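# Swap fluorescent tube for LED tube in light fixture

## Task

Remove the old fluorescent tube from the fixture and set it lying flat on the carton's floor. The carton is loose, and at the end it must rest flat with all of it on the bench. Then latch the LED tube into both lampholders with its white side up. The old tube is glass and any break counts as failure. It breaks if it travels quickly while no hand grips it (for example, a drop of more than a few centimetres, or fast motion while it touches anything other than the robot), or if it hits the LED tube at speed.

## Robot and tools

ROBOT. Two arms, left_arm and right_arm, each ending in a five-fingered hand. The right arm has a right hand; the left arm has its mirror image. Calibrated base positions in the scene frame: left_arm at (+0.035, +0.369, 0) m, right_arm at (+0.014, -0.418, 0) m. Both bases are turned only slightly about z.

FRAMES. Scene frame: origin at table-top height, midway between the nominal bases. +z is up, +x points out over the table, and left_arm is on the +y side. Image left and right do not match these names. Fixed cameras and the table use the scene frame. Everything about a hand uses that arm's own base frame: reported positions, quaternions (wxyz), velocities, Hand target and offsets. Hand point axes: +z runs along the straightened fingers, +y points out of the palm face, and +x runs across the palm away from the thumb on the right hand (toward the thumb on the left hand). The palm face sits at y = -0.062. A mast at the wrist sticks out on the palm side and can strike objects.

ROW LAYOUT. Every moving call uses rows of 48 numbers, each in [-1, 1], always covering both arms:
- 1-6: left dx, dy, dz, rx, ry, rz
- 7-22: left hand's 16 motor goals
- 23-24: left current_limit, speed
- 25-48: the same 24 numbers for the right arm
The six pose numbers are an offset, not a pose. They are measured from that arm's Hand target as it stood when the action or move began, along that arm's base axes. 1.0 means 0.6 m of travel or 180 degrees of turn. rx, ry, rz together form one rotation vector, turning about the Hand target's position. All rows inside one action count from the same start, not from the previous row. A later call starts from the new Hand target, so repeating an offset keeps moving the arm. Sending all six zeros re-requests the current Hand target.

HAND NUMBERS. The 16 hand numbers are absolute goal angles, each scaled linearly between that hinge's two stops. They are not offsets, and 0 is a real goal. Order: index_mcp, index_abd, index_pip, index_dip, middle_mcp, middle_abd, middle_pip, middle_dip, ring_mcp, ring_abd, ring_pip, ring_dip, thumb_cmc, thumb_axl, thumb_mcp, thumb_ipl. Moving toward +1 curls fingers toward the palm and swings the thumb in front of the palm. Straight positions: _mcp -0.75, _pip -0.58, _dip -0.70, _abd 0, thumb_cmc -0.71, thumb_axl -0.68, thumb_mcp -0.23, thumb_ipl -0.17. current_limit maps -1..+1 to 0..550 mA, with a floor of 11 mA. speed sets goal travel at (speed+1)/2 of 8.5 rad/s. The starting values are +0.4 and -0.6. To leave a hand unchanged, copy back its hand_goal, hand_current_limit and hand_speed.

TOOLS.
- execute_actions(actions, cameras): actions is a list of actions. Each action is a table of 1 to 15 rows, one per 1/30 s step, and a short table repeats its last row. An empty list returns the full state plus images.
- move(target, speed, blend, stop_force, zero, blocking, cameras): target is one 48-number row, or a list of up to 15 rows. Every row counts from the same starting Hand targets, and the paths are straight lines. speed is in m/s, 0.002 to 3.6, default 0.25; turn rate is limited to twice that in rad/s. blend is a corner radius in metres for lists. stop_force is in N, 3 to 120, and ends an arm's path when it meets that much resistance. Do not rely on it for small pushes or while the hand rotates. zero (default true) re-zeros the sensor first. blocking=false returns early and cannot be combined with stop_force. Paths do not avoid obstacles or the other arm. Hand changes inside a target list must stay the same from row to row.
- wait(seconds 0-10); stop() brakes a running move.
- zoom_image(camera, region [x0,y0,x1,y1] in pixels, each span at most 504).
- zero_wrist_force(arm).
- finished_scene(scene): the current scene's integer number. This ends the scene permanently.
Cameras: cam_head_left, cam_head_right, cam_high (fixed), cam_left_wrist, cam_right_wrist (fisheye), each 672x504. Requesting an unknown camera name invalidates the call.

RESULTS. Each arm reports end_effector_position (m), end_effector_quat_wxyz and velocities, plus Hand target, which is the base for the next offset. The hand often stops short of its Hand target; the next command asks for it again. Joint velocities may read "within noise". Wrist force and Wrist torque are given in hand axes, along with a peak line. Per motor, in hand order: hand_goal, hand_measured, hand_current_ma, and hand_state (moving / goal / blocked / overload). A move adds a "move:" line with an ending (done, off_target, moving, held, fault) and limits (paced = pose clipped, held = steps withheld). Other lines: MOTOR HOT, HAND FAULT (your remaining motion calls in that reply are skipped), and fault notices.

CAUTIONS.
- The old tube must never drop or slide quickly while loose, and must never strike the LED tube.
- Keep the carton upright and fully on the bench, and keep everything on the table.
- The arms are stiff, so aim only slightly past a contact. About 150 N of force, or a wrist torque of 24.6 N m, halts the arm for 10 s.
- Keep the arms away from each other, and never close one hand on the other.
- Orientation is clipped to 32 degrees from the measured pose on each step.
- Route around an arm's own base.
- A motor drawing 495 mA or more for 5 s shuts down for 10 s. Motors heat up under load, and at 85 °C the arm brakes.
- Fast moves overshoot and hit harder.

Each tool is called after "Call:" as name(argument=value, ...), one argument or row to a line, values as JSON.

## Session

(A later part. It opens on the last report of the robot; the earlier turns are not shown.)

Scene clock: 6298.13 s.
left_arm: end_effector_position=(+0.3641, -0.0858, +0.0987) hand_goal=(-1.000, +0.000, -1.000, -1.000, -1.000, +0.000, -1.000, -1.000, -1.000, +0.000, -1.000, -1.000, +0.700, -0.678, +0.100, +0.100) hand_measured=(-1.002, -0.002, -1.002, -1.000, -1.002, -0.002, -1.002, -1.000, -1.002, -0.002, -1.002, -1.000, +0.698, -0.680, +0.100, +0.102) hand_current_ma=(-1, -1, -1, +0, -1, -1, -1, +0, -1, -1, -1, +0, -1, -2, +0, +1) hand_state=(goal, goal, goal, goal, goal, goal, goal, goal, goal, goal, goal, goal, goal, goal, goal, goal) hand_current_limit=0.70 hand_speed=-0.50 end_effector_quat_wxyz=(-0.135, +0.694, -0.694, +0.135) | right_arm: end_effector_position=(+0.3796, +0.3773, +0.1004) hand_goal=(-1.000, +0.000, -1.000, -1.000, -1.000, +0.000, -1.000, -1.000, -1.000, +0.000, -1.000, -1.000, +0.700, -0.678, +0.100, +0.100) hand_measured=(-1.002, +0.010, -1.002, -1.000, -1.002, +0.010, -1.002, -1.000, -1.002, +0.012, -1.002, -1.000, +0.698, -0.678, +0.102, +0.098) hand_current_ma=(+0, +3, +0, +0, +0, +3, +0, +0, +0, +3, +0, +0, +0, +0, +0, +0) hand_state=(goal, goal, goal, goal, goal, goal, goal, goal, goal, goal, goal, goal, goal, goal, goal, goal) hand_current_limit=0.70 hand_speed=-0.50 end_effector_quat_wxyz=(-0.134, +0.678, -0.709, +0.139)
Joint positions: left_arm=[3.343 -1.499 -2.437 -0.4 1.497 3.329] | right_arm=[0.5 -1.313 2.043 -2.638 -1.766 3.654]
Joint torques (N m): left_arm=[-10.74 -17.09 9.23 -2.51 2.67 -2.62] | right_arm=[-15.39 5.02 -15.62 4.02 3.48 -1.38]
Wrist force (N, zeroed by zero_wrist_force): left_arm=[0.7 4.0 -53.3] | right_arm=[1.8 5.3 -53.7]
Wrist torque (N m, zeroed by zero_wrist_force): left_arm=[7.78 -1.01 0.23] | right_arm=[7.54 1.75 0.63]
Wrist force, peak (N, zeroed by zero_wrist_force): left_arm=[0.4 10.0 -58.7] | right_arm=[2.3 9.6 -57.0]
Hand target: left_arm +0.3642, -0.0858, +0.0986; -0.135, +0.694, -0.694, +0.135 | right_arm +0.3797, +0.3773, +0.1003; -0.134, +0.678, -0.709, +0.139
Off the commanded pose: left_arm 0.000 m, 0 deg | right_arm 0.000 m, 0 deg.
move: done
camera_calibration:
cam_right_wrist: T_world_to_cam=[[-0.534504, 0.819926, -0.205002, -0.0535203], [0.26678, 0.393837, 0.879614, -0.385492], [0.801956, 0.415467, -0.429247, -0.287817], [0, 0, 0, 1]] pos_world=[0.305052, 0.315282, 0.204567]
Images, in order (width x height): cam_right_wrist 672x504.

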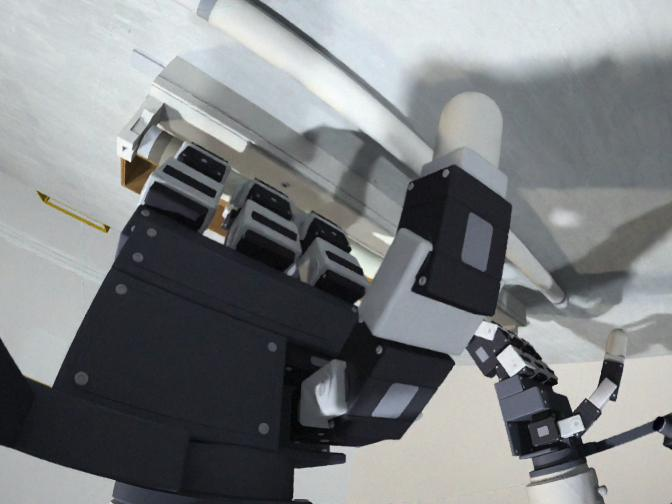

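Call:
move(
  target=[0.006,0,0,0,0,0,-1,0,-1,-1,-1,0,-1,-1,-1,0,-1,-1,0.7,-0.678,0.1,0.1,0.7,-0.5,0.006,0,0,0,0,0,-1,0,-1,-1,-1,0,-1,-1,-1,0,-1,-1,0.7,-0.678,0.1,0.1,0.7,-0.5],
  speed=0.015,
  cameras=["cam_right_wrist"],
)

Call:
zoom_image(
  camera="cam_right_wrist",
  region=[110, 90, 170, 170],
)

Scene clock: 6317.43 s.
left_arm: end_effector_position=(+0.3677, -0.0858, +0.0986) hand_goal=(-1.000, +0.000, -1.000, -1.000, -1.000, +0.000, -1.000, -1.000, -1.000, +0.000, -1.000, -1.000, +0.700, -0.678, +0.100, +0.100) hand_measured=(-1.002, -0.002, -1.002, -1.000, -1.002, -0.002, -1.002, -1.000, -1.002, -0.002, -1.002, -1.000, +0.698, -0.680, +0.100, +0.102) hand_current_ma=(-1, -2, -1, +0, -1, -2, -1, +0, -1, -2, -1, +0, -1, -2, +0, +1) hand_state=(goal, goal, goal, goal, goal, goal, goal, goal, goal, goal, goal, goal, goal, goal, goal, goal) hand_current_limit=0.70 hand_speed=-0.50 end_effector_quat_wxyz=(-0.135, +0.694, -0.694, +0.135) | right_arm: end_effector_position=(+0.3832, +0.3773, +0.1003) hand_goal=(-1.000, +0.000, -1.000, -1.000, -1.000, +0.000, -1.000, -1.000, -1.000, +0.000, -1.000, -1.000, +0.700, -0.678, +0.100, +0.100) hand_measured=(-1.002, +0.012, -1.002, -1.000, -1.002, +0.012, -1.002, -1.000, -1.002, +0.012, -1.002, -1.000, +0.698, -0.678, +0.102, +0.098) hand_current_ma=(+0, +3, +0, +0, +0, +3, +0, +0, +0, +3, +0, +0, +0, +0, +0, +0) hand_state=(goal, goal, goal, goal, goal, goal, goal, goal, goal, goal, goal, goal, goal, goal, goal, goal) hand_current_limit=0.70 hand_speed=-0.50 end_effector_quat_wxyz=(-0.134, +0.678, -0.709, +0.139)
Joint positions: left_arm=[3.34 -1.509 -2.428 -0.398 1.498 3.327] | right_arm=[0.497 -1.307 2.035 -2.637 -1.765 3.65]
Joint torques (N m): left_arm=[-10.88 -13.61 8.24 -2.79 3.39 -2.52] | right_arm=[-9.71 0.86 -15.18 4.3 4.7 -1.56]
Wrist force (N, zeroed by zero_wrist_force): left_arm=[0.9 -13.5 -31.5] | right_arm=[2.7 -5.7 -38.0]
Wrist torque (N m, zeroed by zero_wrist_force): left_arm=[4.88 -0.48 0.65] | right_arm=[5.65 1.39 0.45]
Wrist force, peak (N, zeroed by zero_wrist_force): left_arm=[0.5 6.6 -56.2] | right_arm=[1.9 7.5 -56.4]
Hand target: left_arm +0.3678, -0.0858, +0.0986; -0.135, +0.694, -0.694, +0.135 | right_arm +0.3833, +0.3773, +0.1003; -0.134, +0.678, -0.709, +0.139
Off the commanded pose: left_arm 0.000 m, 0 deg | right_arm 0.000 m, 0 deg.
move: done
camera_calibration:
cam_right_wrist: T_world_to_cam=[[-0.534525, 0.819895, -0.205074, -0.0515649], [0.266736, 0.393903, 0.879598, -0.386456], [0.801957, 0.415467, -0.429247, -0.290705], [0, 0, 0, 1]] pos_world=[0.308652, 0.315282, 0.204567]
Images, in order (width x height): cam_right_wrist 672x504.

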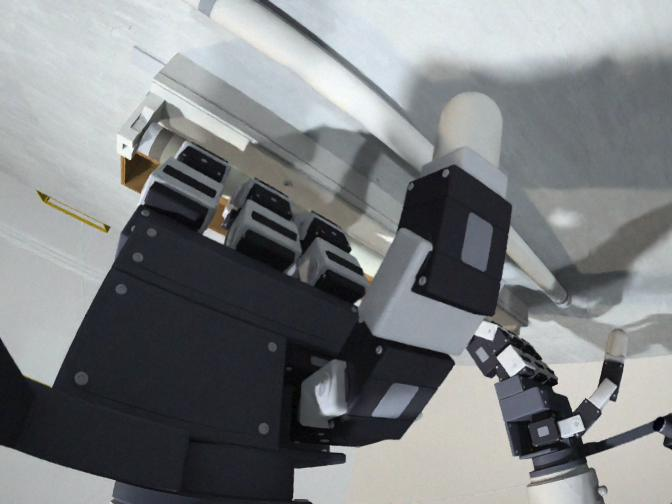

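Scaled by 6.300 from the camera's 672x504 image, which has a finer 960x720 frame.

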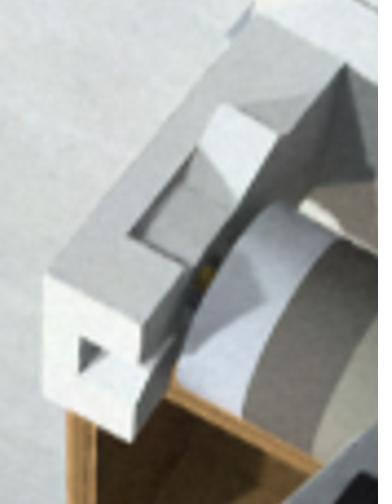

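Call:
move(
  target=[
    [0,0,0.018,0,0,0,-1,0,-1,-1,-1,0,-1,-1,-1,0,-1,-1,0.7,-0.678,0.1,0.1,0.7,-0.5,0,0,0.018,0,0,0,-1,0,-1,-1,-1,0,-1,-1,-1,0,-1,-1,0.7,-0.678,0.1,0.1,0.7,-0.5],
    [-0.018,0,0.081,0,0,0,-1,0,-1,-1,-1,0,-1,-1,-1,0,-1,-1,0.7,-0.678,0.1,0.1,0.7,-0.5,-0.0365,0,0.0825,0,0,0,-1,0,-1,-1,-1,0,-1,-1,-1,0,-1,-1,0.7,-0.678,0.1,0.1,0.7,-0.5],
  ],
  speed=[0.03,0.1],
  cameras=["cam_right_wrist"],
)

Call:
zoom_image(
  camera="cam_right_wrist",
  region=[140, 65, 220, 145],
)

Scene clock: 6335.63 s.
left_arm: end_effector_position=(+0.3571, -0.0858, +0.1472) hand_goal=(-1.000, +0.000, -1.000, -1.000, -1.000, +0.000, -1.000, -1.000, -1.000, +0.000, -1.000, -1.000, +0.700, -0.678, +0.100, +0.100) hand_measured=(-0.994, -0.002, -1.000, -1.000, -0.994, -0.002, -1.000, -1.000, -0.994, -0.002, -1.000, -1.000, +0.698, -0.680, +0.100, +0.102) hand_current_ma=(+6, -2, +0, +0, +6, -2, +0, +0, +7, -2, +0, +0, -1, -2, +0, +1) hand_state=(goal, goal, goal, goal, goal, goal, goal, goal, goal, goal, goal, goal, goal, goal, goal, goal) hand_current_limit=0.70 hand_speed=-0.50 end_effector_quat_wxyz=(-0.135, +0.694, -0.694, +0.135) | right_arm: end_effector_position=(+0.3614, +0.3773, +0.1498) hand_goal=(-1.000, +0.000, -1.000, -1.000, -1.000, +0.000, -1.000, -1.000, -1.000, +0.000, -1.000, -1.000, +0.700, -0.678, +0.100, +0.100) hand_measured=(-0.994, +0.002, -1.000, -1.000, -0.994, +0.002, -1.000, -1.000, -0.994, +0.004, -1.000, -1.000, +0.698, -0.678, +0.102, +0.098) hand_current_ma=(+1, +0, +0, +0, +1, +0, +0, +0, +1, +0, +0, +0, +0, +0, +0, +0) hand_state=(goal, goal, goal, goal, goal, goal, goal, goal, goal, goal, goal, goal, goal, goal, goal, goal) hand_current_limit=0.70 hand_speed=-0.50 end_effector_quat_wxyz=(-0.134, +0.678, -0.709, +0.139)
Joint positions: left_arm=[3.347 -1.369 -2.38 -0.587 1.495 3.333] | right_arm=[0.518 -1.421 2.02 -2.504 -1.772 3.671]
Joint torques (N m): left_arm=[11.05 19.15 27.43 0.89 -2.3 2.48] | right_arm=[6.52 -33.72 -33.04 -1.59 -2.63 1.23]
Wrist force (N, zeroed by zero_wrist_force): left_arm=[-0.2 0.1 -0.1] | right_arm=[-0.1 0.4 0.1]
Wrist torque (N m, zeroed by zero_wrist_force): left_arm=[0.03 0.04 -0.03] | right_arm=[0.15 0.02 -0.06]
Wrist force, peak (N, zeroed by zero_wrist_force): left_arm=[1.0 -13.8 -31.3] | right_arm=[2.7 -5.8 -38.1]
Hand target: left_arm +0.3570, -0.0858, +0.1472; -0.135, +0.694, -0.694, +0.135 | right_arm +0.3614, +0.3773, +0.1498; -0.134, +0.678, -0.709, +0.139
Off the commanded pose: left_arm 0.000 m, 0 deg | right_arm 0.000 m, 0 deg.
move: done
camera_calibration:
cam_right_wrist: T_world_to_cam=[[-0.534525, 0.819895, -0.205074, -0.0530334], [0.266736, 0.393903, 0.879598, -0.42412], [0.801957, 0.415467, -0.429247, -0.252097], [0, 0, 0, 1]] pos_world=[0.286952, 0.315282, 0.253967]
Images, in order (width x height): cam_right_wrist 672x504.

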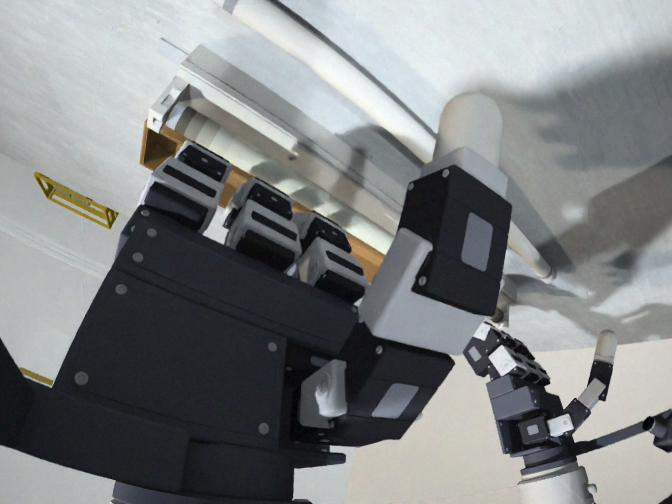

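Scaled by 6.300 from the camera's 672x504 image, which has a finer 960x720 frame.

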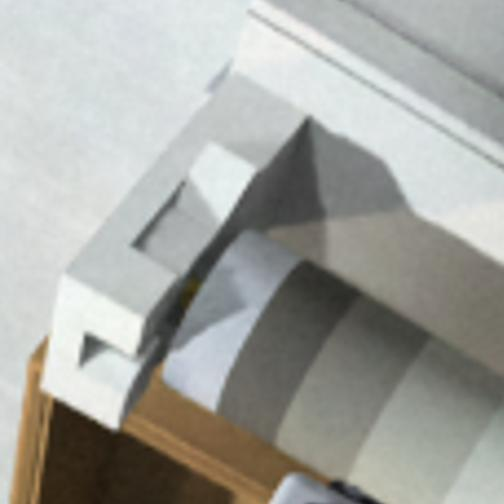

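Call:
move(
  target=[0,0,0,0,0,0,-1,0,-1,-1,-1,0,-1,-1,-1,0,-1,-1,0.7,-0.678,0.1,0.1,0.7,-0.5,0,0,0.03,0,0,0,0.479,0,0.737,-0.406,0.479,0,0.737,-0.406,0.69,0,0.518,-0.406,-0.7,-0.678,-0.2,-0.15,0.4,0.0],
  speed=0.1,
)

Call:
move(
  target=[0,0,0,0,0,0,-1,0,-1,-1,-1,0,-1,-1,-1,0,-1,-1,0.7,-0.678,0.1,0.1,0.7,-0.5,0.2767,-0.157,0.0033,0.0093,0.2056,0,0.479,0,0.737,-0.406,0.479,0,0.737,-0.406,0.69,0,0.518,-0.406,-0.7,-0.678,-0.2,-0.15,0.4,0.0],
  speed=0.15,
)

Call:
move(
  target=[0,0,0,0,0,0,-1,0,-1,-1,-1,0,-1,-1,-1,0,-1,-1,0.7,-0.678,0.1,0.1,0.7,-0.5,0.0067,-0.055,-0.080,-0.122,0,0,0.479,0,0.737,-0.406,0.479,0,0.737,-0.406,0.69,0,0.518,-0.406,-0.7,-0.678,-0.2,-0.15,0.4,0.0],
  speed=0.1,
  cameras=["cam_right_wrist"],
)

Call:
zoom_image(
  camera="cam_right_wrist",
  region=[378, 108, 418, 148],
)

Scene clock: 6367.70 s.
left_arm: end_effector_position=(+0.3570, -0.0858, +0.1472) hand_goal=(-1.000, +0.000, -1.000, -1.000, -1.000, +0.000, -1.000, -1.000, -1.000, +0.000, -1.000, -1.000, +0.700, -0.678, +0.100, +0.100) hand_measured=(-0.994, -0.002, -1.000, -1.000, -0.994, -0.002, -1.000, -1.000, -0.994, -0.002, -1.000, -1.000, +0.698, -0.680, +0.100, +0.102) hand_current_ma=(+6, -2, +0, +0, +6, -2, +0, +0, +7, -2, +0, +0, -1, -2, +0, +1) hand_state=(goal, goal, goal, goal, goal, goal, goal, goal, goal, goal, goal, goal, goal, goal, goal, goal) hand_current_limit=0.70 hand_speed=-0.50 end_effector_quat_wxyz=(-0.135, +0.694, -0.694, +0.135) | right_arm: end_effector_position=(+0.3614, +0.3773, +0.1677) hand_goal=(+0.478, +0.000, +0.736, -0.406, +0.478, +0.000, +0.736, -0.406, +0.690, +0.000, +0.518, -0.406, -0.700, -0.678, -0.200, -0.150) hand_measured=(+0.464, +0.002, +0.732, -0.408, +0.462, +0.002, +0.732, -0.410, +0.672, +0.004, +0.514, -0.408, -0.692, -0.678, -0.190, -0.146) hand_current_ma=(-7, +0, -1, +0, -7, +0, -1, +0, -11, +0, -1, +0, +2, +0, +4, +1) hand_state=(goal, goal, goal, goal, goal, goal, goal, goal, goal, goal, goal, goal, goal, goal, goal, goal) hand_current_limit=0.40 hand_speed=0.00 end_effector_quat_wxyz=(-0.134, +0.678, -0.709, +0.139)
Joint positions: left_arm=[3.347 -1.368 -2.38 -0.588 1.495 3.333] | right_arm=[0.518 -1.447 1.996 -2.454 -1.772 3.671]
Joint torques (N m): left_arm=[11.03 19.95 27.12 0.77 -2.34 2.47] | right_arm=[5.28 -34.28 -31.8 -1.19 2.11 0.59]
Wrist force (N, zeroed by zero_wrist_force): left_arm=[0.1 0.0 0.0] | right_arm=[0.3 0.2 0.2]
Wrist torque (N m, zeroed by zero_wrist_force): left_arm=[0.01 -0.01 0.00] | right_arm=[0.35 0.01 -0.04]
Wrist force, peak (N, zeroed by zero_wrist_force): left_arm=[0.0 0.2 -0.3] | right_arm=[0.2 -1.4 -0.7]
Hand target: left_arm +0.3570, -0.0858, +0.1472; -0.135, +0.694, -0.694, +0.135 | right_arm +0.3614, +0.3773, +0.1678; -0.134, +0.678, -0.709, +0.139
Off the commanded pose: left_arm 0.000 m, 0 deg | right_arm 0.000 m, 0 deg.
move: done

Scene clock: 6370.57 s.
left_arm: end_effector_position=(+0.3570, -0.0858, +0.1472) hand_goal=(-1.000, +0.000, -1.000, -1.000, -1.000, +0.000, -1.000, -1.000, -1.000, +0.000, -1.000, -1.000, +0.700, -0.678, +0.100, +0.100) hand_measured=(-0.994, -0.002, -1.000, -1.000, -0.994, -0.002, -1.000, -1.000, -0.994, -0.002, -1.000, -1.000, +0.698, -0.680, +0.100, +0.102) hand_current_ma=(+6, -2, +0, +0, +6, -2, +0, +0, +7, -2, +0, +0, -1, -2, +0, +1) hand_state=(goal, goal, goal, goal, goal, goal, goal, goal, goal, goal, goal, goal, goal, goal, goal, goal) hand_current_limit=0.70 hand_speed=-0.50 end_effector_quat_wxyz=(-0.135, +0.694, -0.694, +0.135) | right_arm: end_effector_position=(+0.5273, +0.2831, +0.1698) hand_goal=(+0.478, +0.000, +0.736, -0.406, +0.478, +0.000, +0.736, -0.406, +0.690, +0.000, +0.518, -0.406, -0.700, -0.678, -0.200, -0.150) hand_measured=(+0.464, +0.002, +0.734, -0.408, +0.462, +0.002, +0.734, -0.408, +0.672, +0.004, +0.516, -0.408, -0.700, -0.678, -0.190, -0.146) hand_current_ma=(-7, +0, +0, +0, -7, +0, +0, +0, -9, +0, +0, +0, +0, +0, +4, +1) hand_state=(goal, goal, goal, goal, goal, goal, goal, goal, goal, goal, goal, goal, goal, goal, goal, goal) hand_current_limit=0.40 hand_speed=0.00 end_effector_quat_wxyz=(+0.088, +0.685, -0.717, -0.094)
Joint positions: left_arm=[3.347 -1.368 -2.38 -0.588 1.495 3.333] | right_arm=[0.175 -0.993 1.314 -1.64 -1.512 3.356]
Joint torques (N m): left_arm=[10.87 19.79 27.6 0.75 -2.35 2.45] | right_arm=[-6.94 -39.45 -34.05 -0.37 2.84 -1.18]
Wrist force (N, zeroed by zero_wrist_force): left_arm=[0.0 0.3 -0.1] | right_arm=[0.0 0.0 -0.1]
Wrist torque (N m, zeroed by zero_wrist_force): left_arm=[0.05 0.00 0.00] | right_arm=[0.12 0.05 0.14]
Wrist force, peak (N, zeroed by zero_wrist_force): left_arm=[-0.2 0.3 -0.1] | right_arm=[-0.1 1.2 0.0]
Hand target: left_arm +0.3570, -0.0858, +0.1472; -0.135, +0.694, -0.694, +0.135 | right_arm +0.5274, +0.2831, +0.1698; +0.088, +0.685, -0.717, -0.094
Off the commanded pose: left_arm 0.000 m, 0 deg | right_arm 0.000 m, 0 deg.
move: done

Scene clock: 6373.03 s.
left_arm: end_effector_position=(+0.3570, -0.0858, +0.1472) hand_goal=(-1.000, +0.000, -1.000, -1.000, -1.000, +0.000, -1.000, -1.000, -1.000, +0.000, -1.000, -1.000, +0.700, -0.678, +0.100, +0.100) hand_measured=(-0.994, -0.002, -1.000, -1.000, -0.994, -0.002, -1.000, -1.000, -0.994, -0.002, -1.000, -1.000, +0.698, -0.680, +0.100, +0.102) hand_current_ma=(+6, -2, +0, +0, +6, -2, +0, +0, +7, -2, +0, +0, -1, -2, +0, +1) hand_state=(goal, goal, goal, goal, goal, goal, goal, goal, goal, goal, goal, goal, goal, goal, goal, goal) hand_current_limit=0.70 hand_speed=-0.50 end_effector_quat_wxyz=(-0.135, +0.694, -0.694, +0.135) | right_arm: end_effector_position=(+0.5314, +0.2501, +0.1219) hand_goal=(+0.478, +0.000, +0.736, -0.406, +0.478, +0.000, +0.736, -0.406, +0.690, +0.000, +0.518, -0.406, -0.700, -0.678, -0.200, -0.150) hand_measured=(+0.464, +0.002, +0.734, -0.408, +0.462, +0.002, +0.734, -0.408, +0.674, +0.002, +0.516, -0.408, -0.700, -0.678, -0.190, -0.146) hand_current_ma=(-7, +0, +0, +0, -7, +0, +0, +0, -8, +0, +0, +0, +0, +0, +4, +1) hand_state=(goal, goal, goal, goal, goal, goal, goal, goal, goal, goal, goal, goal, goal, goal, goal, goal) hand_current_limit=0.40 hand_speed=0.00 end_effector_quat_wxyz=(-0.217, -0.656, +0.722, -0.044)
Joint positions: left_arm=[3.347 -1.368 -2.38 -0.588 1.495 3.333] | right_arm=[0.235 -0.903 1.278 -1.596 -1.854 3.523]
Joint torques (N m): left_arm=[10.87 19.67 27.46 0.78 -2.36 2.35] | right_arm=[6.25 -42.89 -33.32 -0.32 -2.58 1.05]
Wrist force (N, zeroed by zero_wrist_force): left_arm=[-0.1 0.3 -0.3] | right_arm=[0.1 0.8 -0.2]
Wrist torque (N m, zeroed by zero_wrist_force): left_arm=[0.07 0.01 -0.01] | right_arm=[0.18 0.19 -0.02]
Wrist force, peak (N, zeroed by zero_wrist_force): left_arm=[-0.1 0.3 -0.3] | right_arm=[0.3 1.1 -0.5]
Hand target: left_arm +0.3570, -0.0858, +0.1472; -0.135, +0.694, -0.694, +0.135 | right_arm +0.5314, +0.2501, +0.1218; -0.217, -0.656, +0.722, -0.044
Off the commanded pose: left_arm 0.000 m, 0 deg | right_arm 0.000 m, 0 deg.
move: done
camera_calibration:
cam_right_wrist: T_world_to_cam=[[-0.542768, 0.828279, -0.139126, 0.130623], [0.745991, 0.551537, 0.373235, -0.627259], [0.385876, 0.098793, -0.917246, 0.0122147], [0, 0, 0, 1]] pos_world=[0.534114, 0.236558, 0.263492]
Images, in order (width x height): cam_right_wrist 672x504.

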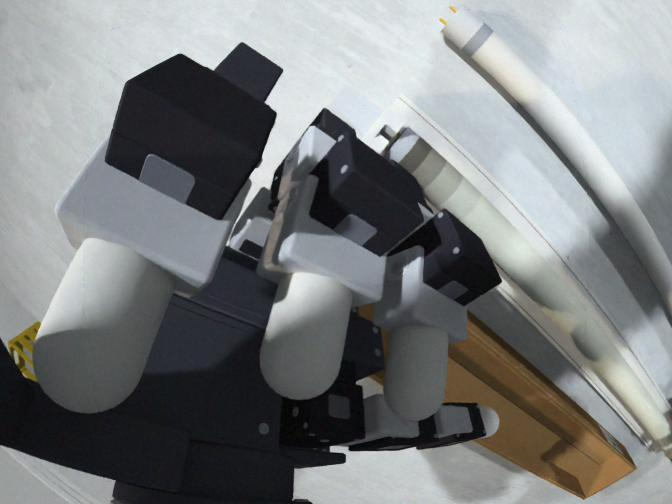

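Scaled by 12.600 from the camera's 672x504 image, which has a finer 960x720 frame.

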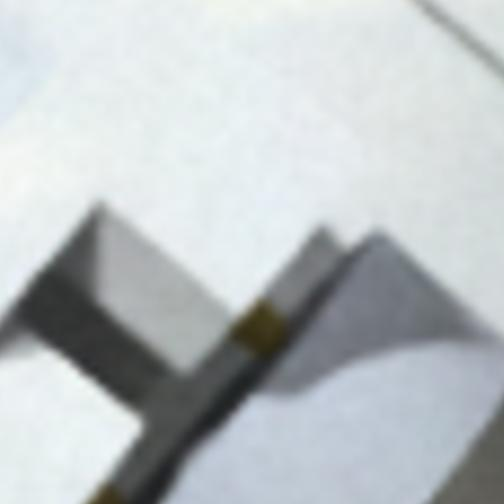

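Call:
move(
  target=[0,0,0,0,0,0,-1,0,-1,-1,-1,0,-1,-1,-1,0,-1,-1,0.7,-0.678,0.1,0.1,0.7,-0.5,-0.0067,0.055,0.080,0.122,0,0,0.479,0,0.737,-0.406,0.479,0,0.737,-0.406,0.69,0,0.518,-0.406,-0.7,-0.678,-0.2,-0.15,0.4,0.0],
  speed=0.15,
)

Call:
move(
  target=[
    [0,0,0,0,0,0,-1,0,-1,-1,-1,0,-1,-1,-1,0,-1,-1,0.7,-0.678,0.1,0.1,0.7,-0.5,-0.2583,0.157,-0.0033,-0.0093,-0.2056,0,0.479,0,0.737,-0.406,0.479,0,0.737,-0.406,0.69,0,0.518,-0.406,-0.7,-0.678,-0.2,-0.15,0.4,0.0],
    [0,0,0,0,0,0,-1,0,-1,-1,-1,0,-1,-1,-1,0,-1,-1,0.7,-0.678,0.1,0.1,0.7,-0.5,-0.2583,0.157,-0.0033,-0.0093,-0.2056,0,-1,0,-1,-1,-1,0,-1,-1,-1,0,-1,-1,0.7,-0.678,0.1,0.1,0.7,-0.5],
    [0,0,-0.0695,0,0,0,-1,0,-1,-1,-1,0,-1,-1,-1,0,-1,-1,0.7,-0.678,0.1,0.1,0.7,-0.5,-0.2583,0.157,-0.107,-0.0093,-0.2056,0,-1,0,-1,-1,-1,0,-1,-1,-1,0,-1,-1,0.7,-0.678,0.1,0.1,0.7,-0.5],
  ],
  speed=[0.15,0.15,0.06],
)

Scene clock: 6401.97 s.
left_arm: end_effector_position=(+0.3570, -0.0858, +0.1472) hand_goal=(-1.000, +0.000, -1.000, -1.000, -1.000, +0.000, -1.000, -1.000, -1.000, +0.000, -1.000, -1.000, +0.700, -0.678, +0.100, +0.100) hand_measured=(-0.994, -0.002, -1.000, -1.000, -0.994, -0.002, -1.000, -1.000, -0.994, -0.002, -1.000, -1.000, +0.698, -0.680, +0.100, +0.102) hand_current_ma=(+6, -2, +0, +0, +6, -2, +0, +0, +7, -2, +0, +0, -1, -2, +0, +1) hand_state=(goal, goal, goal, goal, goal, goal, goal, goal, goal, goal, goal, goal, goal, goal, goal, goal) hand_current_limit=0.70 hand_speed=-0.50 end_effector_quat_wxyz=(-0.135, +0.694, -0.694, +0.135) | right_arm: end_effector_position=(+0.5274, +0.2830, +0.1698) hand_goal=(+0.478, +0.000, +0.736, -0.406, +0.478, +0.000, +0.736, -0.406, +0.690, +0.000, +0.518, -0.406, -0.700, -0.678, -0.200, -0.150) hand_measured=(+0.464, +0.002, +0.734, -0.408, +0.462, +0.002, +0.734, -0.408, +0.674, +0.002, +0.516, -0.408, -0.700, -0.678, -0.190, -0.146) hand_current_ma=(-7, +0, +0, +0, -7, +0, +0, +0, -8, +0, +0, +0, +0, +0, +4, +1) hand_state=(goal, goal, goal, goal, goal, goal, goal, goal, goal, goal, goal, goal, goal, goal, goal, goal) hand_current_limit=0.40 hand_speed=0.00 end_effector_quat_wxyz=(+0.088, +0.685, -0.717, -0.094)
Joint positions: left_arm=[3.347 -1.368 -2.38 -0.588 1.495 3.333] | right_arm=[0.175 -0.993 1.313 -1.64 -1.513 3.356]
Joint torques (N m): left_arm=[10.71 19.54 27.8 0.74 -2.22 2.43] | right_arm=[-7.88 -54.24 -13.81 -3.04 2.62 -1.25]
Wrist force (N, zeroed by zero_wrist_force): left_arm=[0.0 0.2 -0.1] | right_arm=[-0.1 0.1 -0.2]
Wrist torque (N m, zeroed by zero_wrist_force): left_arm=[0.03 0.00 0.00] | right_arm=[0.13 0.07 0.14]
Wrist force, peak (N, zeroed by zero_wrist_force): left_arm=[0.0 0.4 -0.2] | right_arm=[0.4 1.0 -0.4]
Hand target: left_arm +0.3570, -0.0858, +0.1472; -0.135, +0.694, -0.694, +0.135 | right_arm +0.5274, +0.2831, +0.1698; +0.088, +0.685, -0.717, -0.094
Off the commanded pose: left_arm 0.000 m, 0 deg | right_arm 0.000 m, 0 deg.
move: done

Scene clock: 6407.63 s.
left_arm: end_effector_position=(+0.3570, -0.0857, +0.1056) hand_goal=(-1.000, +0.000, -1.000, -1.000, -1.000, +0.000, -1.000, -1.000, -1.000, +0.000, -1.000, -1.000, +0.700, -0.678, +0.100, +0.100) hand_measured=(-0.994, -0.002, -1.000, -1.000, -0.994, -0.002, -1.000, -1.000, -0.994, -0.002, -1.000, -1.000, +0.698, -0.680, +0.100, +0.102) hand_current_ma=(+7, -2, +0, +0, +6, -2, +0, +0, +7, -2, +0, +0, -1, -2, +0, +1) hand_state=(goal, goal, goal, goal, goal, goal, goal, goal, goal, goal, goal, goal, goal, goal, goal, goal) hand_current_limit=0.70 hand_speed=-0.50 end_effector_quat_wxyz=(-0.135, +0.694, -0.694, +0.135) | right_arm: end_effector_position=(+0.3724, +0.3773, +0.1058) hand_goal=(-1.000, +0.000, -1.000, -1.000, -1.000, +0.000, -1.000, -1.000, -1.000, +0.000, -1.000, -1.000, +0.700, -0.678, +0.100, +0.100) hand_measured=(-0.984, +0.002, -0.994, -0.998, -0.984, +0.002, -0.994, -0.998, -0.982, +0.002, -0.992, -0.998, +0.696, -0.678, +0.100, +0.098) hand_current_ma=(+8, +0, +2, +0, +8, +0, +2, +0, +10, +0, +2, +0, +0, +0, +0, +0) hand_state=(goal, goal, goal, goal, goal, goal, goal, goal, goal, goal, goal, goal, goal, goal, goal, goal) hand_current_limit=0.70 hand_speed=-0.50 end_effector_quat_wxyz=(-0.134, +0.678, -0.709, +0.139)
Joint positions: left_arm=[3.347 -1.461 -2.444 -0.43 1.495 3.333] | right_arm=[0.507 -1.333 2.051 -2.625 -1.769 3.661]
Joint torques (N m): left_arm=[-9.16 5.15 10.45 5.59 -0.05 -1.63] | right_arm=[-4.47 -21.88 -10.16 -3.93 -1.02 0.26]
Wrist force (N, zeroed by zero_wrist_force): left_arm=[-0.1 0.4 -0.2] | right_arm=[-0.2 0.1 0.0]
Wrist torque (N m, zeroed by zero_wrist_force): left_arm=[0.07 0.01 -0.02] | right_arm=[0.11 0.03 -0.09]
Wrist force, peak (N, zeroed by zero_wrist_force): left_arm=[-0.2 0.0 -0.6] | right_arm=[-0.2 1.0 0.0]
Hand target: left_arm +0.3570, -0.0858, +0.1055; -0.135, +0.694, -0.694, +0.135 | right_arm +0.3724, +0.3773, +0.1056; -0.134, +0.678, -0.709, +0.139
Off the commanded pose: left_arm 0.000 m, 0 deg | right_arm 0.000 m, 0 deg.
move: done

Call:
move(
  target=[0,0,-0.03,0,0,0,-1,0,-1,-1,-1,0,-1,-1,-1,0,-1,-1,0.7,-0.678,0.1,0.1,0.7,-0.5,0,0,-0.033,0,0,0,-1,0,-1,-1,-1,0,-1,-1,-1,0,-1,-1,0.7,-0.678,0.1,0.1,0.7,-0.5],
  speed=0.006,
  stop_force=42,
  cameras=["cam_right_wrist"],
)

Call:
zoom_image(
  camera="cam_right_wrist",
  region=[110, 90, 170, 170],
)

Call:
move(
  target=[0.0033,0,0,0,0,0,-1,0,-1,-1,-1,0,-1,-1,-1,0,-1,-1,0.7,-0.678,0.1,0.1,0.7,-0.5,0.0033,0,0,0,0,0,-1,0,-1,-1,-1,0,-1,-1,-1,0,-1,-1,0.7,-0.678,0.1,0.1,0.7,-0.5],
  speed=0.015,
)

Call:
move(
  target=[0.0033,0,0,0,0,0,-1,0,-1,-1,-1,0,-1,-1,-1,0,-1,-1,0.7,-0.678,0.1,0.1,0.7,-0.5,0.0033,0,0,0,0,0,-1,0,-1,-1,-1,0,-1,-1,-1,0,-1,-1,0.7,-0.678,0.1,0.1,0.7,-0.5],
  speed=0.015,
  cameras=["cam_right_wrist"],
)

Call:
zoom_image(
  camera="cam_right_wrist",
  region=[110, 90, 170, 170],
)

Scene clock: 6430.87 s.
left_arm: end_effector_position=(+0.3572, -0.0857, +0.0982) hand_goal=(-1.000, +0.000, -1.000, -1.000, -1.000, +0.000, -1.000, -1.000, -1.000, +0.000, -1.000, -1.000, +0.700, -0.678, +0.100, +0.100) hand_measured=(-1.002, -0.002, -1.002, -1.000, -1.002, -0.002, -1.002, -1.000, -1.002, -0.004, -1.002, -1.000, +0.698, -0.680, +0.100, +0.102) hand_current_ma=(-2, -2, -1, +0, -1, -2, -1, +0, -1, -2, -1, +0, -1, -2, +0, +1) hand_state=(goal, goal, goal, goal, goal, goal, goal, goal, goal, goal, goal, goal, goal, goal, goal, goal) hand_current_limit=0.70 hand_speed=-0.50 end_effector_quat_wxyz=(-0.136, +0.694, -0.694, +0.135) | right_arm: end_effector_position=(+0.3727, +0.3774, +0.0996) hand_goal=(-1.000, +0.000, -1.000, -1.000, -1.000, +0.000, -1.000, -1.000, -1.000, +0.000, -1.000, -1.000, +0.700, -0.678, +0.100, +0.100) hand_measured=(-1.002, +0.004, -1.002, -1.000, -1.002, +0.004, -1.002, -1.000, -1.002, +0.004, -1.002, -1.000, +0.696, -0.678, +0.100, +0.098) hand_current_ma=(+0, +0, +0, +0, +0, +0, +0, +0, +0, +0, +0, +0, +0, +0, +0, +0) hand_state=(goal, goal, goal, goal, goal, goal, goal, goal, goal, goal, goal, goal, goal, goal, goal, goal) hand_current_limit=0.70 hand_speed=-0.50 end_effector_quat_wxyz=(-0.135, +0.678, -0.709, +0.139)
Joint positions: left_arm=[3.347 -1.481 -2.454 -0.4 1.495 3.333] | right_arm=[0.507 -1.322 2.058 -2.644 -1.769 3.661]
Joint torques (N m): left_arm=[-9.25 1.93 8.71 -7.1 1.65 -1.35] | right_arm=[11.3 -17.07 -6.92 7.87 5.78 -0.47]
Wrist force (N, zeroed by zero_wrist_force): left_arm=[0.1 0.0 -44.1] | right_arm=[0.2 -30.4 -19.8]
Wrist torque (N m, zeroed by zero_wrist_force): left_arm=[6.82 -0.81 0.06] | right_arm=[4.72 0.70 -0.77]
Wrist force, peak (N, zeroed by zero_wrist_force): left_arm=[0.1 3.4 -51.6] | right_arm=[1.2 -17.4 -41.7]
Hand target: left_arm +0.3571, -0.0857, +0.0982; -0.135, +0.694, -0.694, +0.135 (not the last commanded pose) | right_arm +0.3725, +0.3773, +0.0995; -0.135, +0.678, -0.709, +0.139 (not the last commanded pose)
Off the commanded pose: left_arm 0.011 m, 0 deg | right_arm 0.014 m, 0 deg.
move: contact (left_arm, right_arm)
camera_calibration:
cam_right_wrist: T_world_to_cam=[[-0.534232, 0.820069, -0.205141, -0.0576065], [0.26596, 0.393405, 0.880055, -0.382666], [0.802409, 0.415595, -0.428276, -0.282962], [0, 0, 0, 1]] pos_world=[0.29805, 0.315382, 0.203764]
Images, in order (width x height): cam_right_wrist 672x504.

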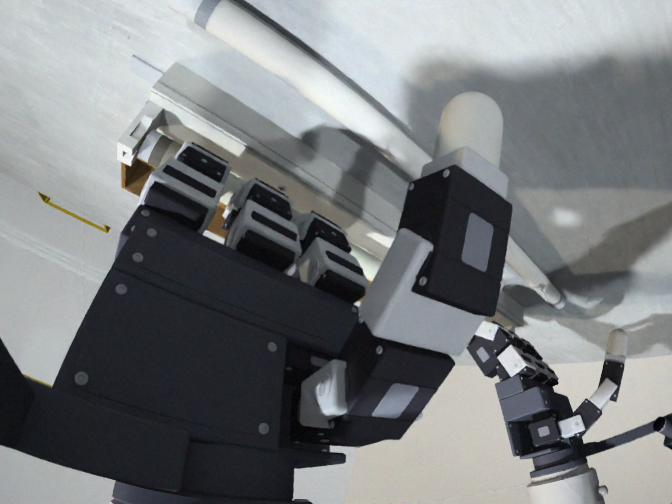

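Scaled by 6.300 from the camera's 672x504 image, which has a finer 960x720 frame.

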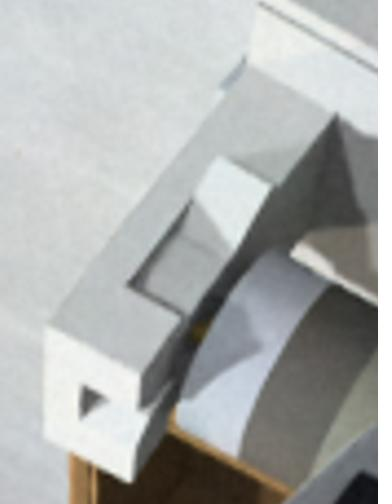

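Scene clock: 6431.57 s.
left_arm: end_effector_position=(+0.3590, -0.0857, +0.0982) hand_goal=(-1.000, +0.000, -1.000, -1.000, -1.000, +0.000, -1.000, -1.000, -1.000, +0.000, -1.000, -1.000, +0.700, -0.678, +0.100, +0.100) hand_measured=(-1.002, -0.002, -1.002, -1.000, -1.002, -0.002, -1.002, -1.000, -1.002, -0.004, -1.002, -1.000, +0.698, -0.680, +0.100, +0.102) hand_current_ma=(-2, -2, -1, +0, -1, -2, -1, +0, -2, -2, -1, +0, -1, -2, +0, +1) hand_state=(goal, goal, goal, goal, goal, goal, goal, goal, goal, goal, goal, goal, goal, goal, goal, goal) hand_current_limit=0.70 hand_speed=-0.50 end_effector_quat_wxyz=(-0.135, +0.694, -0.694, +0.135) | right_arm: end_effector_position=(+0.3745, +0.3774, +0.0996) hand_goal=(-1.000, +0.000, -1.000, -1.000, -1.000, +0.000, -1.000, -1.000, -1.000, +0.000, -1.000, -1.000, +0.700, -0.678, +0.100, +0.100) hand_measured=(-1.002, +0.006, -1.002, -1.000, -1.002, +0.006, -1.002, -1.000, -1.002, +0.006, -1.002, -1.000, +0.696, -0.678, +0.100, +0.098) hand_current_ma=(+0, +1, +0, +0, +0, +1, +0, +0, +0, +1, +0, +0, +0, +0, +0, +0) hand_state=(goal, goal, goal, goal, goal, goal, goal, goal, goal, goal, goal, goal, goal, goal, goal, goal) hand_current_limit=0.70 hand_speed=-0.50 end_effector_quat_wxyz=(-0.135, +0.678, -0.709, +0.139)
Joint positions: left_arm=[3.346 -1.486 -2.45 -0.399 1.496 3.332] | right_arm=[0.505 -1.319 2.054 -2.643 -1.768 3.659]
Joint torques (N m): left_arm=[-8.94 -17.27 7.48 -2.82 2.63 -2.4] | right_arm=[-4.98 2.21 -7.96 7.08 6.15 -1.49]
Wrist force (N, zeroed by zero_wrist_force): left_arm=[0.6 9.1 -59.3] | right_arm=[1.5 -20.3 -34.3]
Wrist torque (N m, zeroed by zero_wrist_force): left_arm=[8.82 -1.24 -0.02] | right_arm=[6.04 1.16 -0.08]
Wrist force, peak (N, zeroed by zero_wrist_force): left_arm=[0.1 11.4 -59.2] | right_arm=[1.5 -20.3 -34.3]
Hand target: left_arm +0.3591, -0.0857, +0.0982; -0.135, +0.694, -0.694, +0.135 | right_arm +0.3745, +0.3773, +0.0995; -0.135, +0.678, -0.709, +0.139
Off the commanded pose: left_arm 0.000 m, 0 deg | right_arm 0.000 m, 0 deg.
move: done

Scene clock: 6432.27 s.
left_arm: end_effector_position=(+0.3610, -0.0857, +0.0982) hand_goal=(-1.000, +0.000, -1.000, -1.000, -1.000, +0.000, -1.000, -1.000, -1.000, +0.000, -1.000, -1.000, +0.700, -0.678, +0.100, +0.100) hand_measured=(-1.002, -0.004, -1.002, -1.000, -1.002, -0.004, -1.002, -1.000, -1.002, -0.004, -1.002, -1.000, +0.698, -0.680, +0.100, +0.102) hand_current_ma=(-2, -2, -1, +0, -2, -2, -1, +0, -2, -3, -1, +0, -1, -2, +0, +1) hand_state=(goal, goal, goal, goal, goal, goal, goal, goal, goal, goal, goal, goal, goal, goal, goal, goal) hand_current_limit=0.70 hand_speed=-0.50 end_effector_quat_wxyz=(-0.135, +0.694, -0.694, +0.135) | right_arm: end_effector_position=(+0.3765, +0.3774, +0.0996) hand_goal=(-1.000, +0.000, -1.000, -1.000, -1.000, +0.000, -1.000, -1.000, -1.000, +0.000, -1.000, -1.000, +0.700, -0.678, +0.100, +0.100) hand_measured=(-1.002, +0.008, -1.002, -1.000, -1.002, +0.008, -1.002, -1.000, -1.002, +0.008, -1.002, -1.000, +0.696, -0.678, +0.100, +0.098) hand_current_ma=(+0, +1, +0, +0, +0, +1, +0, +0, +0, +1, +0, +0, +0, +0, +0, +0) hand_state=(goal, goal, goal, goal, goal, goal, goal, goal, goal, goal, goal, goal, goal, goal, goal, goal) hand_current_limit=0.70 hand_speed=-0.50 end_effector_quat_wxyz=(-0.135, +0.678, -0.709, +0.139)
Joint positions: left_arm=[3.345 -1.492 -2.445 -0.398 1.496 3.33] | right_arm=[0.503 -1.316 2.05 -2.643 -1.767 3.657]
Joint torques (N m): left_arm=[-8.63 -23 8.39 -3.64 2.78 -2.61] | right_arm=[-6.74 4.68 -7.18 7.41 6.19 -1.32]
Wrist force (N, zeroed by zero_wrist_force): left_arm=[0.7 6.1 -60.9] | right_arm=[1.8 -18.1 -40.0]
Wrist torque (N m, zeroed by zero_wrist_force): left_arm=[9.00 -1.17 0.21] | right_arm=[6.73 1.35 0.04]
Wrist force, peak (N, zeroed by zero_wrist_force): left_arm=[0.8 13.7 -68.3] | right_arm=[1.3 -21.6 -40.6]
Hand target: left_arm +0.3611, -0.0857, +0.0982; -0.135, +0.694, -0.694, +0.135 | right_arm +0.3765, +0.3773, +0.0995; -0.135, +0.678, -0.709, +0.139
Off the commanded pose: left_arm 0.000 m, 0 deg | right_arm 0.000 m, 0 deg.
move: done
camera_calibration:
cam_right_wrist: T_world_to_cam=[[-0.534349, 0.820016, -0.205047, -0.0555432], [0.266037, 0.393411, 0.880029, -0.383697], [0.802306, 0.415693, -0.428374, -0.285991], [0, 0, 0, 1]] pos_world=[0.301851, 0.315382, 0.203764]
Images, in order (width x height): cam_right_wrist 672x504.

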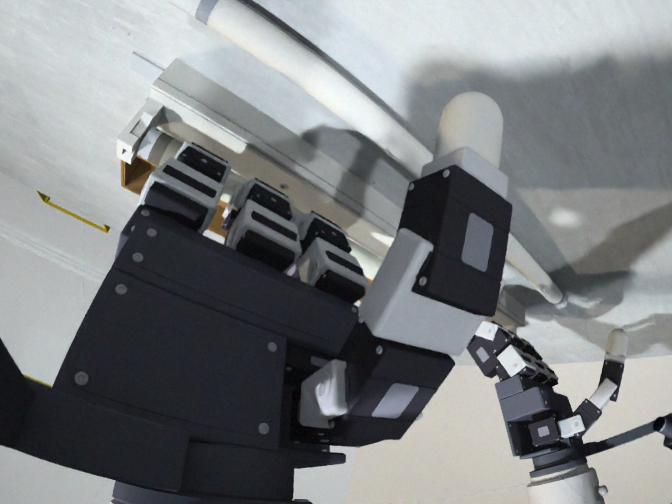

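Scaled by 6.300 from the camera's 672x504 image, which has a finer 960x720 frame.

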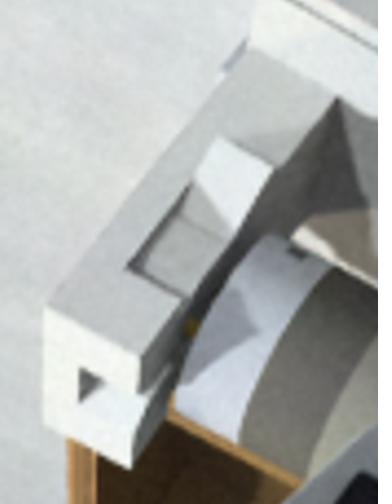

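Call:
move(
  target=[0.0033,0,0.0005,0,0,0,-1,0,-1,-1,-1,0,-1,-1,-1,0,-1,-1,0.7,-0.678,0.1,0.1,0.7,-0.5,0.0033,0,0,0,0,0,-1,0,-1,-1,-1,0,-1,-1,-1,0,-1,-1,0.7,-0.678,0.1,0.1,0.7,-0.5],
  speed=0.015,
)

Call:
move(
  target=[0.0033,0,0.0005,0,0,0,-1,0,-1,-1,-1,0,-1,-1,-1,0,-1,-1,0.7,-0.678,0.1,0.1,0.7,-0.5,0.0033,0,0,0,0,0,-1,0,-1,-1,-1,0,-1,-1,-1,0,-1,-1,0.7,-0.678,0.1,0.1,0.7,-0.5],
  speed=0.015,
  cameras=["cam_right_wrist"],
)

Call:
zoom_image(
  camera="cam_right_wrist",
  region=[110, 90, 170, 170],
)

Scene clock: 6452.23 s.
left_arm: end_effector_position=(+0.3630, -0.0857, +0.0985) hand_goal=(-1.000, +0.000, -1.000, -1.000, -1.000, +0.000, -1.000, -1.000, -1.000, +0.000, -1.000, -1.000, +0.700, -0.678, +0.100, +0.100) hand_measured=(-1.002, -0.004, -1.002, -1.000, -1.002, -0.004, -1.002, -1.000, -1.002, -0.004, -1.002, -1.000, +0.698, -0.680, +0.100, +0.102) hand_current_ma=(-2, -3, -1, +0, -2, -3, -1, +0, -2, -3, -1, +0, -1, -2, +0, +1) hand_state=(goal, goal, goal, goal, goal, goal, goal, goal, goal, goal, goal, goal, goal, goal, goal, goal) hand_current_limit=0.70 hand_speed=-0.50 end_effector_quat_wxyz=(-0.136, +0.694, -0.694, +0.135) | right_arm: end_effector_position=(+0.3784, +0.3774, +0.0996) hand_goal=(-1.000, +0.000, -1.000, -1.000, -1.000, +0.000, -1.000, -1.000, -1.000, +0.000, -1.000, -1.000, +0.700, -0.678, +0.100, +0.100) hand_measured=(-1.002, +0.008, -1.002, -1.000, -1.002, +0.008, -1.002, -1.000, -1.002, +0.008, -1.002, -1.000, +0.696, -0.678, +0.100, +0.098) hand_current_ma=(+0, +2, +0, +0, +0, +2, +0, +0, +0, +2, +0, +0, +0, +0, +0, +0) hand_state=(goal, goal, goal, goal, goal, goal, goal, goal, goal, goal, goal, goal, goal, goal, goal, goal) hand_current_limit=0.70 hand_speed=-0.50 end_effector_quat_wxyz=(-0.135, +0.678, -0.709, +0.139)
Joint positions: left_arm=[3.343 -1.496 -2.44 -0.398 1.497 3.329] | right_arm=[0.502 -1.313 2.046 -2.642 -1.767 3.655]
Joint torques (N m): left_arm=[-9.89 -15.76 8.87 -7.05 2.77 -2.57] | right_arm=[-6.58 4.25 -7 7.62 6.38 -1.31]
Wrist force (N, zeroed by zero_wrist_force): left_arm=[1.0 0.0 -46.7] | right_arm=[2.1 -19.5 -39.0]
Wrist torque (N m, zeroed by zero_wrist_force): left_arm=[6.95 -0.82 0.39] | right_arm=[6.53 1.36 0.04]
Wrist force, peak (N, zeroed by zero_wrist_force): left_arm=[0.7 7.3 -61.6] | right_arm=[1.8 -17.6 -40.8]
Hand target: left_arm +0.3631, -0.0857, +0.0985; -0.135, +0.694, -0.694, +0.135 | right_arm +0.3785, +0.3773, +0.0995; -0.135, +0.678, -0.709, +0.139
Off the commanded pose: left_arm 0.000 m, 0 deg | right_arm 0.000 m, 0 deg.
move: done

Scene clock: 6452.93 s.
left_arm: end_effector_position=(+0.3649, -0.0858, +0.0987) hand_goal=(-1.000, +0.000, -1.000, -1.000, -1.000, +0.000, -1.000, -1.000, -1.000, +0.000, -1.000, -1.000, +0.700, -0.678, +0.100, +0.100) hand_measured=(-1.002, -0.004, -1.002, -1.000, -1.002, -0.004, -1.002, -1.000, -1.002, -0.004, -1.002, -1.000, +0.698, -0.680, +0.100, +0.102) hand_current_ma=(-1, -3, -1, +0, -1, -3, -1, +0, -1, -3, -1, +0, -1, -2, +0, +1) hand_state=(goal, goal, goal, goal, goal, goal, goal, goal, goal, goal, goal, goal, goal, goal, goal, goal) hand_current_limit=0.70 hand_speed=-0.50 end_effector_quat_wxyz=(-0.135, +0.694, -0.694, +0.135) | right_arm: end_effector_position=(+0.3804, +0.3774, +0.0996) hand_goal=(-1.000, +0.000, -1.000, -1.000, -1.000, +0.000, -1.000, -1.000, -1.000, +0.000, -1.000, -1.000, +0.700, -0.678, +0.100, +0.100) hand_measured=(-1.002, +0.010, -1.002, -1.000, -1.002, +0.010, -1.002, -1.000, -1.002, +0.012, -1.002, -1.000, +0.698, -0.678, +0.100, +0.098) hand_current_ma=(+0, +3, +0, +0, +0, +3, +0, +0, +0, +3, +0, +0, +0, +0, +0, +0) hand_state=(goal, goal, goal, goal, goal, goal, goal, goal, goal, goal, goal, goal, goal, goal, goal, goal) hand_current_limit=0.70 hand_speed=-0.50 end_effector_quat_wxyz=(-0.135, +0.678, -0.709, +0.139)
Joint positions: left_arm=[3.342 -1.501 -2.435 -0.399 1.497 3.328] | right_arm=[0.5 -1.31 2.042 -2.641 -1.766 3.653]
Joint torques (N m): left_arm=[-9.37 -17.54 19.25 -2.09 1.95 -2.38] | right_arm=[-11.25 8.55 -8.45 7 5.38 -1.38]
Wrist force (N, zeroed by zero_wrist_force): left_arm=[0.5 23.4 -60.7] | right_arm=[2.4 -8.4 -51.6]
Wrist torque (N m, zeroed by zero_wrist_force): left_arm=[8.15 -1.15 -0.25] | right_arm=[7.76 1.71 0.32]
Wrist force, peak (N, zeroed by zero_wrist_force): left_arm=[0.5 23.4 -60.7] | right_arm=[2.4 -8.4 -51.6]
Hand target: left_arm +0.3650, -0.0857, +0.0988; -0.135, +0.694, -0.694, +0.135 | right_arm +0.3805, +0.3773, +0.0995; -0.135, +0.678, -0.709, +0.139
Off the commanded pose: left_arm 0.000 m, 0 deg | right_arm 0.000 m, 0 deg.
move: done
camera_calibration:
cam_right_wrist: T_world_to_cam=[[-0.534433, 0.819966, -0.205031, -0.0533674], [0.266185, 0.393519, 0.879937, -0.384822], [0.802202, 0.415691, -0.428571, -0.289128], [0, 0, 0, 1]] pos_world=[0.305851, 0.315382, 0.203765]
Images, in order (width x height): cam_right_wrist 672x504.

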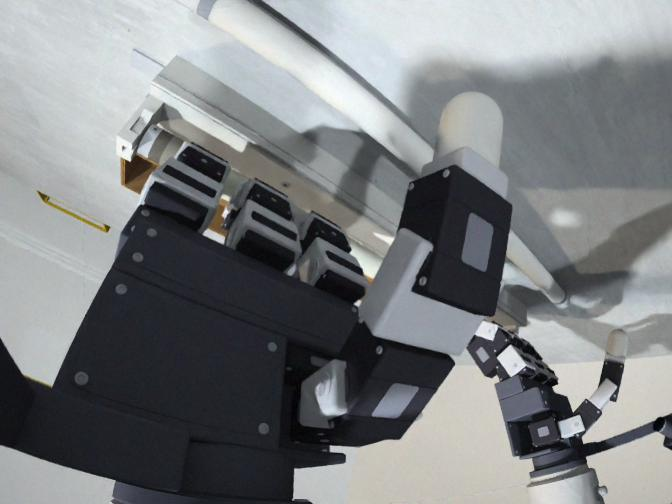

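Scaled by 6.300 from the camera's 672x504 image, which has a finer 960x720 frame.

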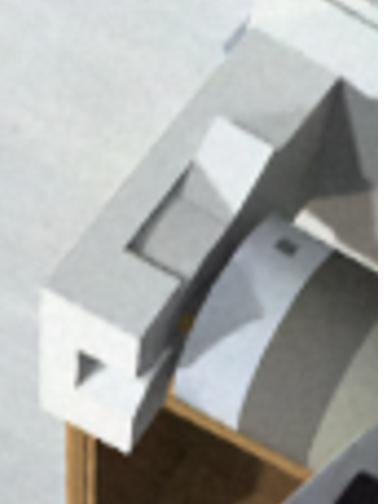

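Call:
move(
  target=[0.0025,0,0,0,0,0,-1,0,-1,-1,-1,0,-1,-1,-1,0,-1,-1,0.7,-0.678,0.1,0.1,0.7,-0.5,0.0042,0,0,0,0,0,-1,0,-1,-1,-1,0,-1,-1,-1,0,-1,-1,0.7,-0.678,0.1,0.1,0.7,-0.5],
  speed=0.015,
  cameras=["cam_right_wrist"],
)

Call:
zoom_image(
  camera="cam_right_wrist",
  region=[110, 90, 170, 170],
)

Scene clock: 6503.10 s.
left_arm: end_effector_position=(+0.3665, -0.0857, +0.0988) hand_goal=(-1.000, +0.000, -1.000, -1.000, -1.000, +0.000, -1.000, -1.000, -1.000, +0.000, -1.000, -1.000, +0.700, -0.678, +0.100, +0.100) hand_measured=(-1.002, -0.004, -1.002, -1.000, -1.002, -0.004, -1.002, -1.000, -1.002, -0.004, -1.002, -1.000, +0.698, -0.680, +0.100, +0.102) hand_current_ma=(-1, -3, -1, +0, -1, -3, -1, +0, -1, -3, -1, +0, -1, -2, +0, +1) hand_state=(goal, goal, goal, goal, goal, goal, goal, goal, goal, goal, goal, goal, goal, goal, goal, goal) hand_current_limit=0.70 hand_speed=-0.50 end_effector_quat_wxyz=(-0.135, +0.694, -0.694, +0.135) | right_arm: end_effector_position=(+0.3828, +0.3774, +0.0995) hand_goal=(-1.000, +0.000, -1.000, -1.000, -1.000, +0.000, -1.000, -1.000, -1.000, +0.000, -1.000, -1.000, +0.700, -0.678, +0.100, +0.100) hand_measured=(-1.002, +0.016, -1.002, -1.000, -1.002, +0.016, -1.002, -1.000, -1.002, +0.016, -1.002, -1.000, +0.698, -0.678, +0.100, +0.098) hand_current_ma=(+0, +5, +0, +0, +0, +6, +0, +0, +0, +6, +0, +0, +0, +0, +0, +0) hand_state=(goal, goal, goal, goal, goal, goal, goal, goal, goal, goal, goal, goal, goal, goal, goal, goal) hand_current_limit=0.70 hand_speed=-0.50 end_effector_quat_wxyz=(-0.135, +0.678, -0.709, +0.139)
Joint positions: left_arm=[3.341 -1.505 -2.431 -0.399 1.497 3.327] | right_arm=[0.497 -1.306 2.037 -2.64 -1.765 3.651]
Joint torques (N m): left_arm=[-8.29 -15.82 19.65 1.7 1.93 -2.53] | right_arm=[-25.72 17.53 -15.6 3.41 2.5 -1.47]
Wrist force (N, zeroed by zero_wrist_force): left_arm=[0.9 24.7 -58.4] | right_arm=[2.7 25.2 -83.6]
Wrist torque (N m, zeroed by zero_wrist_force): left_arm=[7.66 -1.11 -0.23] | right_arm=[10.67 2.65 1.24]
Wrist force, peak (N, zeroed by zero_wrist_force): left_arm=[0.9 28.1 -64.7] | right_arm=[2.7 25.2 -83.6]
Hand target: left_arm +0.3665, -0.0857, +0.0988; -0.135, +0.694, -0.694, +0.135 | right_arm +0.3830, +0.3773, +0.0995; -0.135, +0.678, -0.709, +0.139
Off the commanded pose: left_arm 0.000 m, 0 deg | right_arm 0.000 m, 0 deg.
move: done
camera_calibration:
cam_right_wrist: T_world_to_cam=[[-0.534529, 0.819911, -0.204998, -0.0520439], [0.266408, 0.393655, 0.879808, -0.385547], [0.802063, 0.41567, -0.428851, -0.290947], [0, 0, 0, 1]] pos_world=[0.308252, 0.315382, 0.203766]
Images, in order (width x height): cam_right_wrist 672x504.

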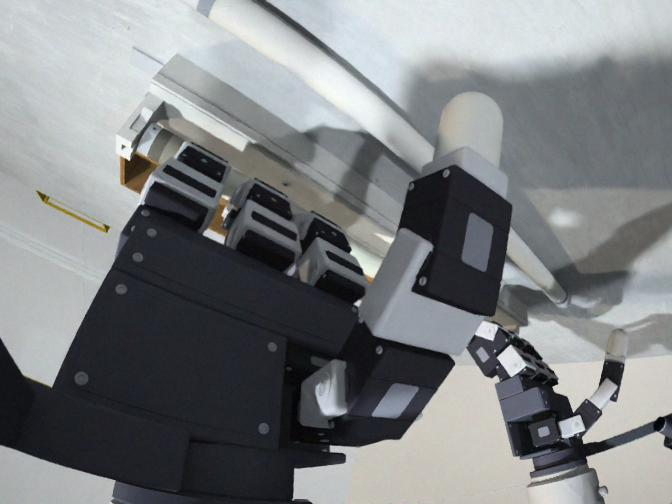

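Scaled by 6.300 from the camera's 672x504 image, which has a finer 960x720 frame.

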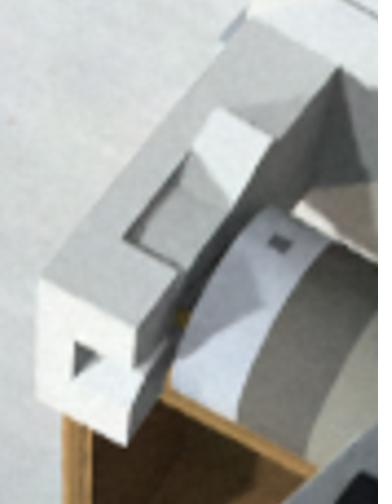

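Call:
move(
  target=[0.0025,0,-0.0015,0,0,0,-1,0,-1,-1,-1,0,-1,-1,-1,0,-1,-1,0.7,-0.678,0.1,0.1,0.7,-0.5,0.0010,0,0.0003,0,0,0,-1,0,-1,-1,-1,0,-1,-1,-1,0,-1,-1,0.7,-0.678,0.1,0.1,0.7,-0.5],
  speed=0.01,
  cameras=["cam_right_wrist"],
)

Call:
zoom_image(
  camera="cam_right_wrist",
  region=[110, 90, 170, 170],
)

Scene clock: 6529.37 s.
left_arm: end_effector_position=(+0.3680, -0.0857, +0.0980) hand_goal=(-1.000, +0.000, -1.000, -1.000, -1.000, +0.000, -1.000, -1.000, -1.000, +0.000, -1.000, -1.000, +0.700, -0.678, +0.100, +0.100) hand_measured=(-1.002, -0.004, -1.002, -1.000, -1.002, -0.004, -1.002, -1.000, -1.002, -0.004, -1.002, -1.000, +0.698, -0.680, +0.100, +0.102) hand_current_ma=(-2, -4, -1, +0, -2, -4, -1, +0, -2, -4, -1, +0, -1, -2, +0, +1) hand_state=(goal, goal, goal, goal, goal, goal, goal, goal, goal, goal, goal, goal, goal, goal, goal, goal) hand_current_limit=0.70 hand_speed=-0.50 end_effector_quat_wxyz=(-0.136, +0.694, -0.694, +0.135) | right_arm: end_effector_position=(+0.3837, +0.3773, +0.0997) hand_goal=(-1.000, +0.000, -1.000, -1.000, -1.000, +0.000, -1.000, -1.000, -1.000, +0.000, -1.000, -1.000, +0.700, -0.678, +0.100, +0.100) hand_measured=(-1.002, +0.012, -1.002, -1.000, -1.002, +0.012, -1.002, -1.000, -1.002, +0.012, -1.002, -1.000, +0.698, -0.678, +0.100, +0.098) hand_current_ma=(+0, +4, +0, +0, +0, +4, +0, +0, +0, +4, +0, +0, +0, +0, +0, +0) hand_state=(goal, goal, goal, goal, goal, goal, goal, goal, goal, goal, goal, goal, goal, goal, goal, goal) hand_current_limit=0.70 hand_speed=-0.50 end_effector_quat_wxyz=(-0.135, +0.678, -0.709, +0.139)
Joint positions: left_arm=[3.34 -1.511 -2.429 -0.395 1.498 3.327] | right_arm=[0.496 -1.306 2.035 -2.64 -1.765 3.65]
Joint torques (N m): left_arm=[-8.78 -24.12 5.4 -3.88 2.89 -2.56] | right_arm=[-3.74 3.59 -5.57 7.66 6.03 -1.25]
Wrist force (N, zeroed by zero_wrist_force): left_arm=[1.2 6.2 -66.3] | right_arm=[0.9 -24.0 -35.8]
Wrist torque (N m, zeroed by zero_wrist_force): left_arm=[9.40 -1.24 0.22] | right_arm=[6.17 1.18 -0.30]
Wrist force, peak (N, zeroed by zero_wrist_force): left_arm=[1.0 9.2 -67.5] | right_arm=[2.7 29.4 -89.4]
Hand target: left_arm +0.3680, -0.0857, +0.0979; -0.135, +0.694, -0.694, +0.135 | right_arm +0.3836, +0.3773, +0.0997; -0.135, +0.678, -0.709, +0.139
Off the commanded pose: left_arm 0.000 m, 0 deg | right_arm 0.000 m, 0 deg.
move: done
camera_calibration:
cam_right_wrist: T_world_to_cam=[[-0.534196, 0.820075, -0.20521, -0.0517087], [0.266036, 0.393498, 0.879991, -0.38572], [0.802409, 0.415494, -0.428375, -0.291693], [0, 0, 0, 1]] pos_world=[0.30905, 0.315382, 0.203865]
Images, in order (width x height): cam_right_wrist 672x504.

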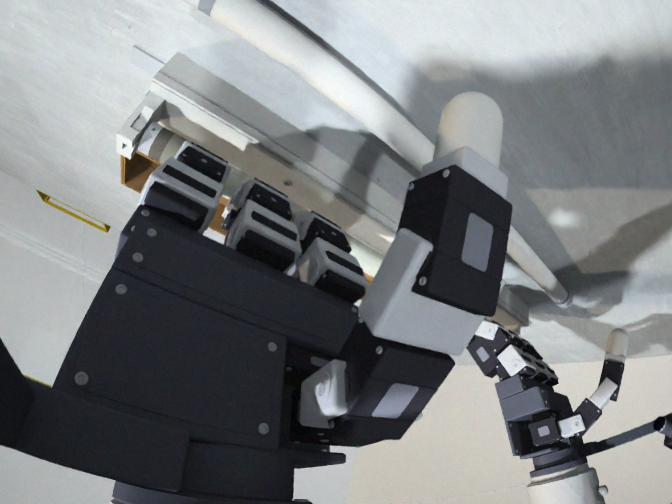

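Scaled by 6.300 from the camera's 672x504 image, which has a finer 960x720 frame.

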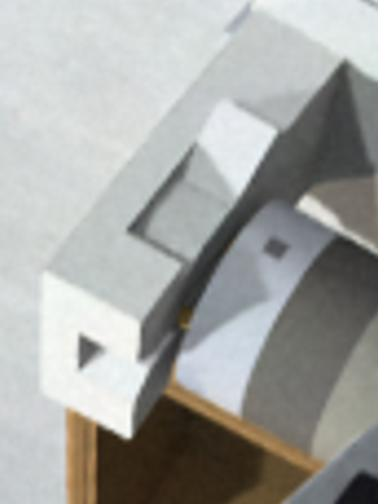

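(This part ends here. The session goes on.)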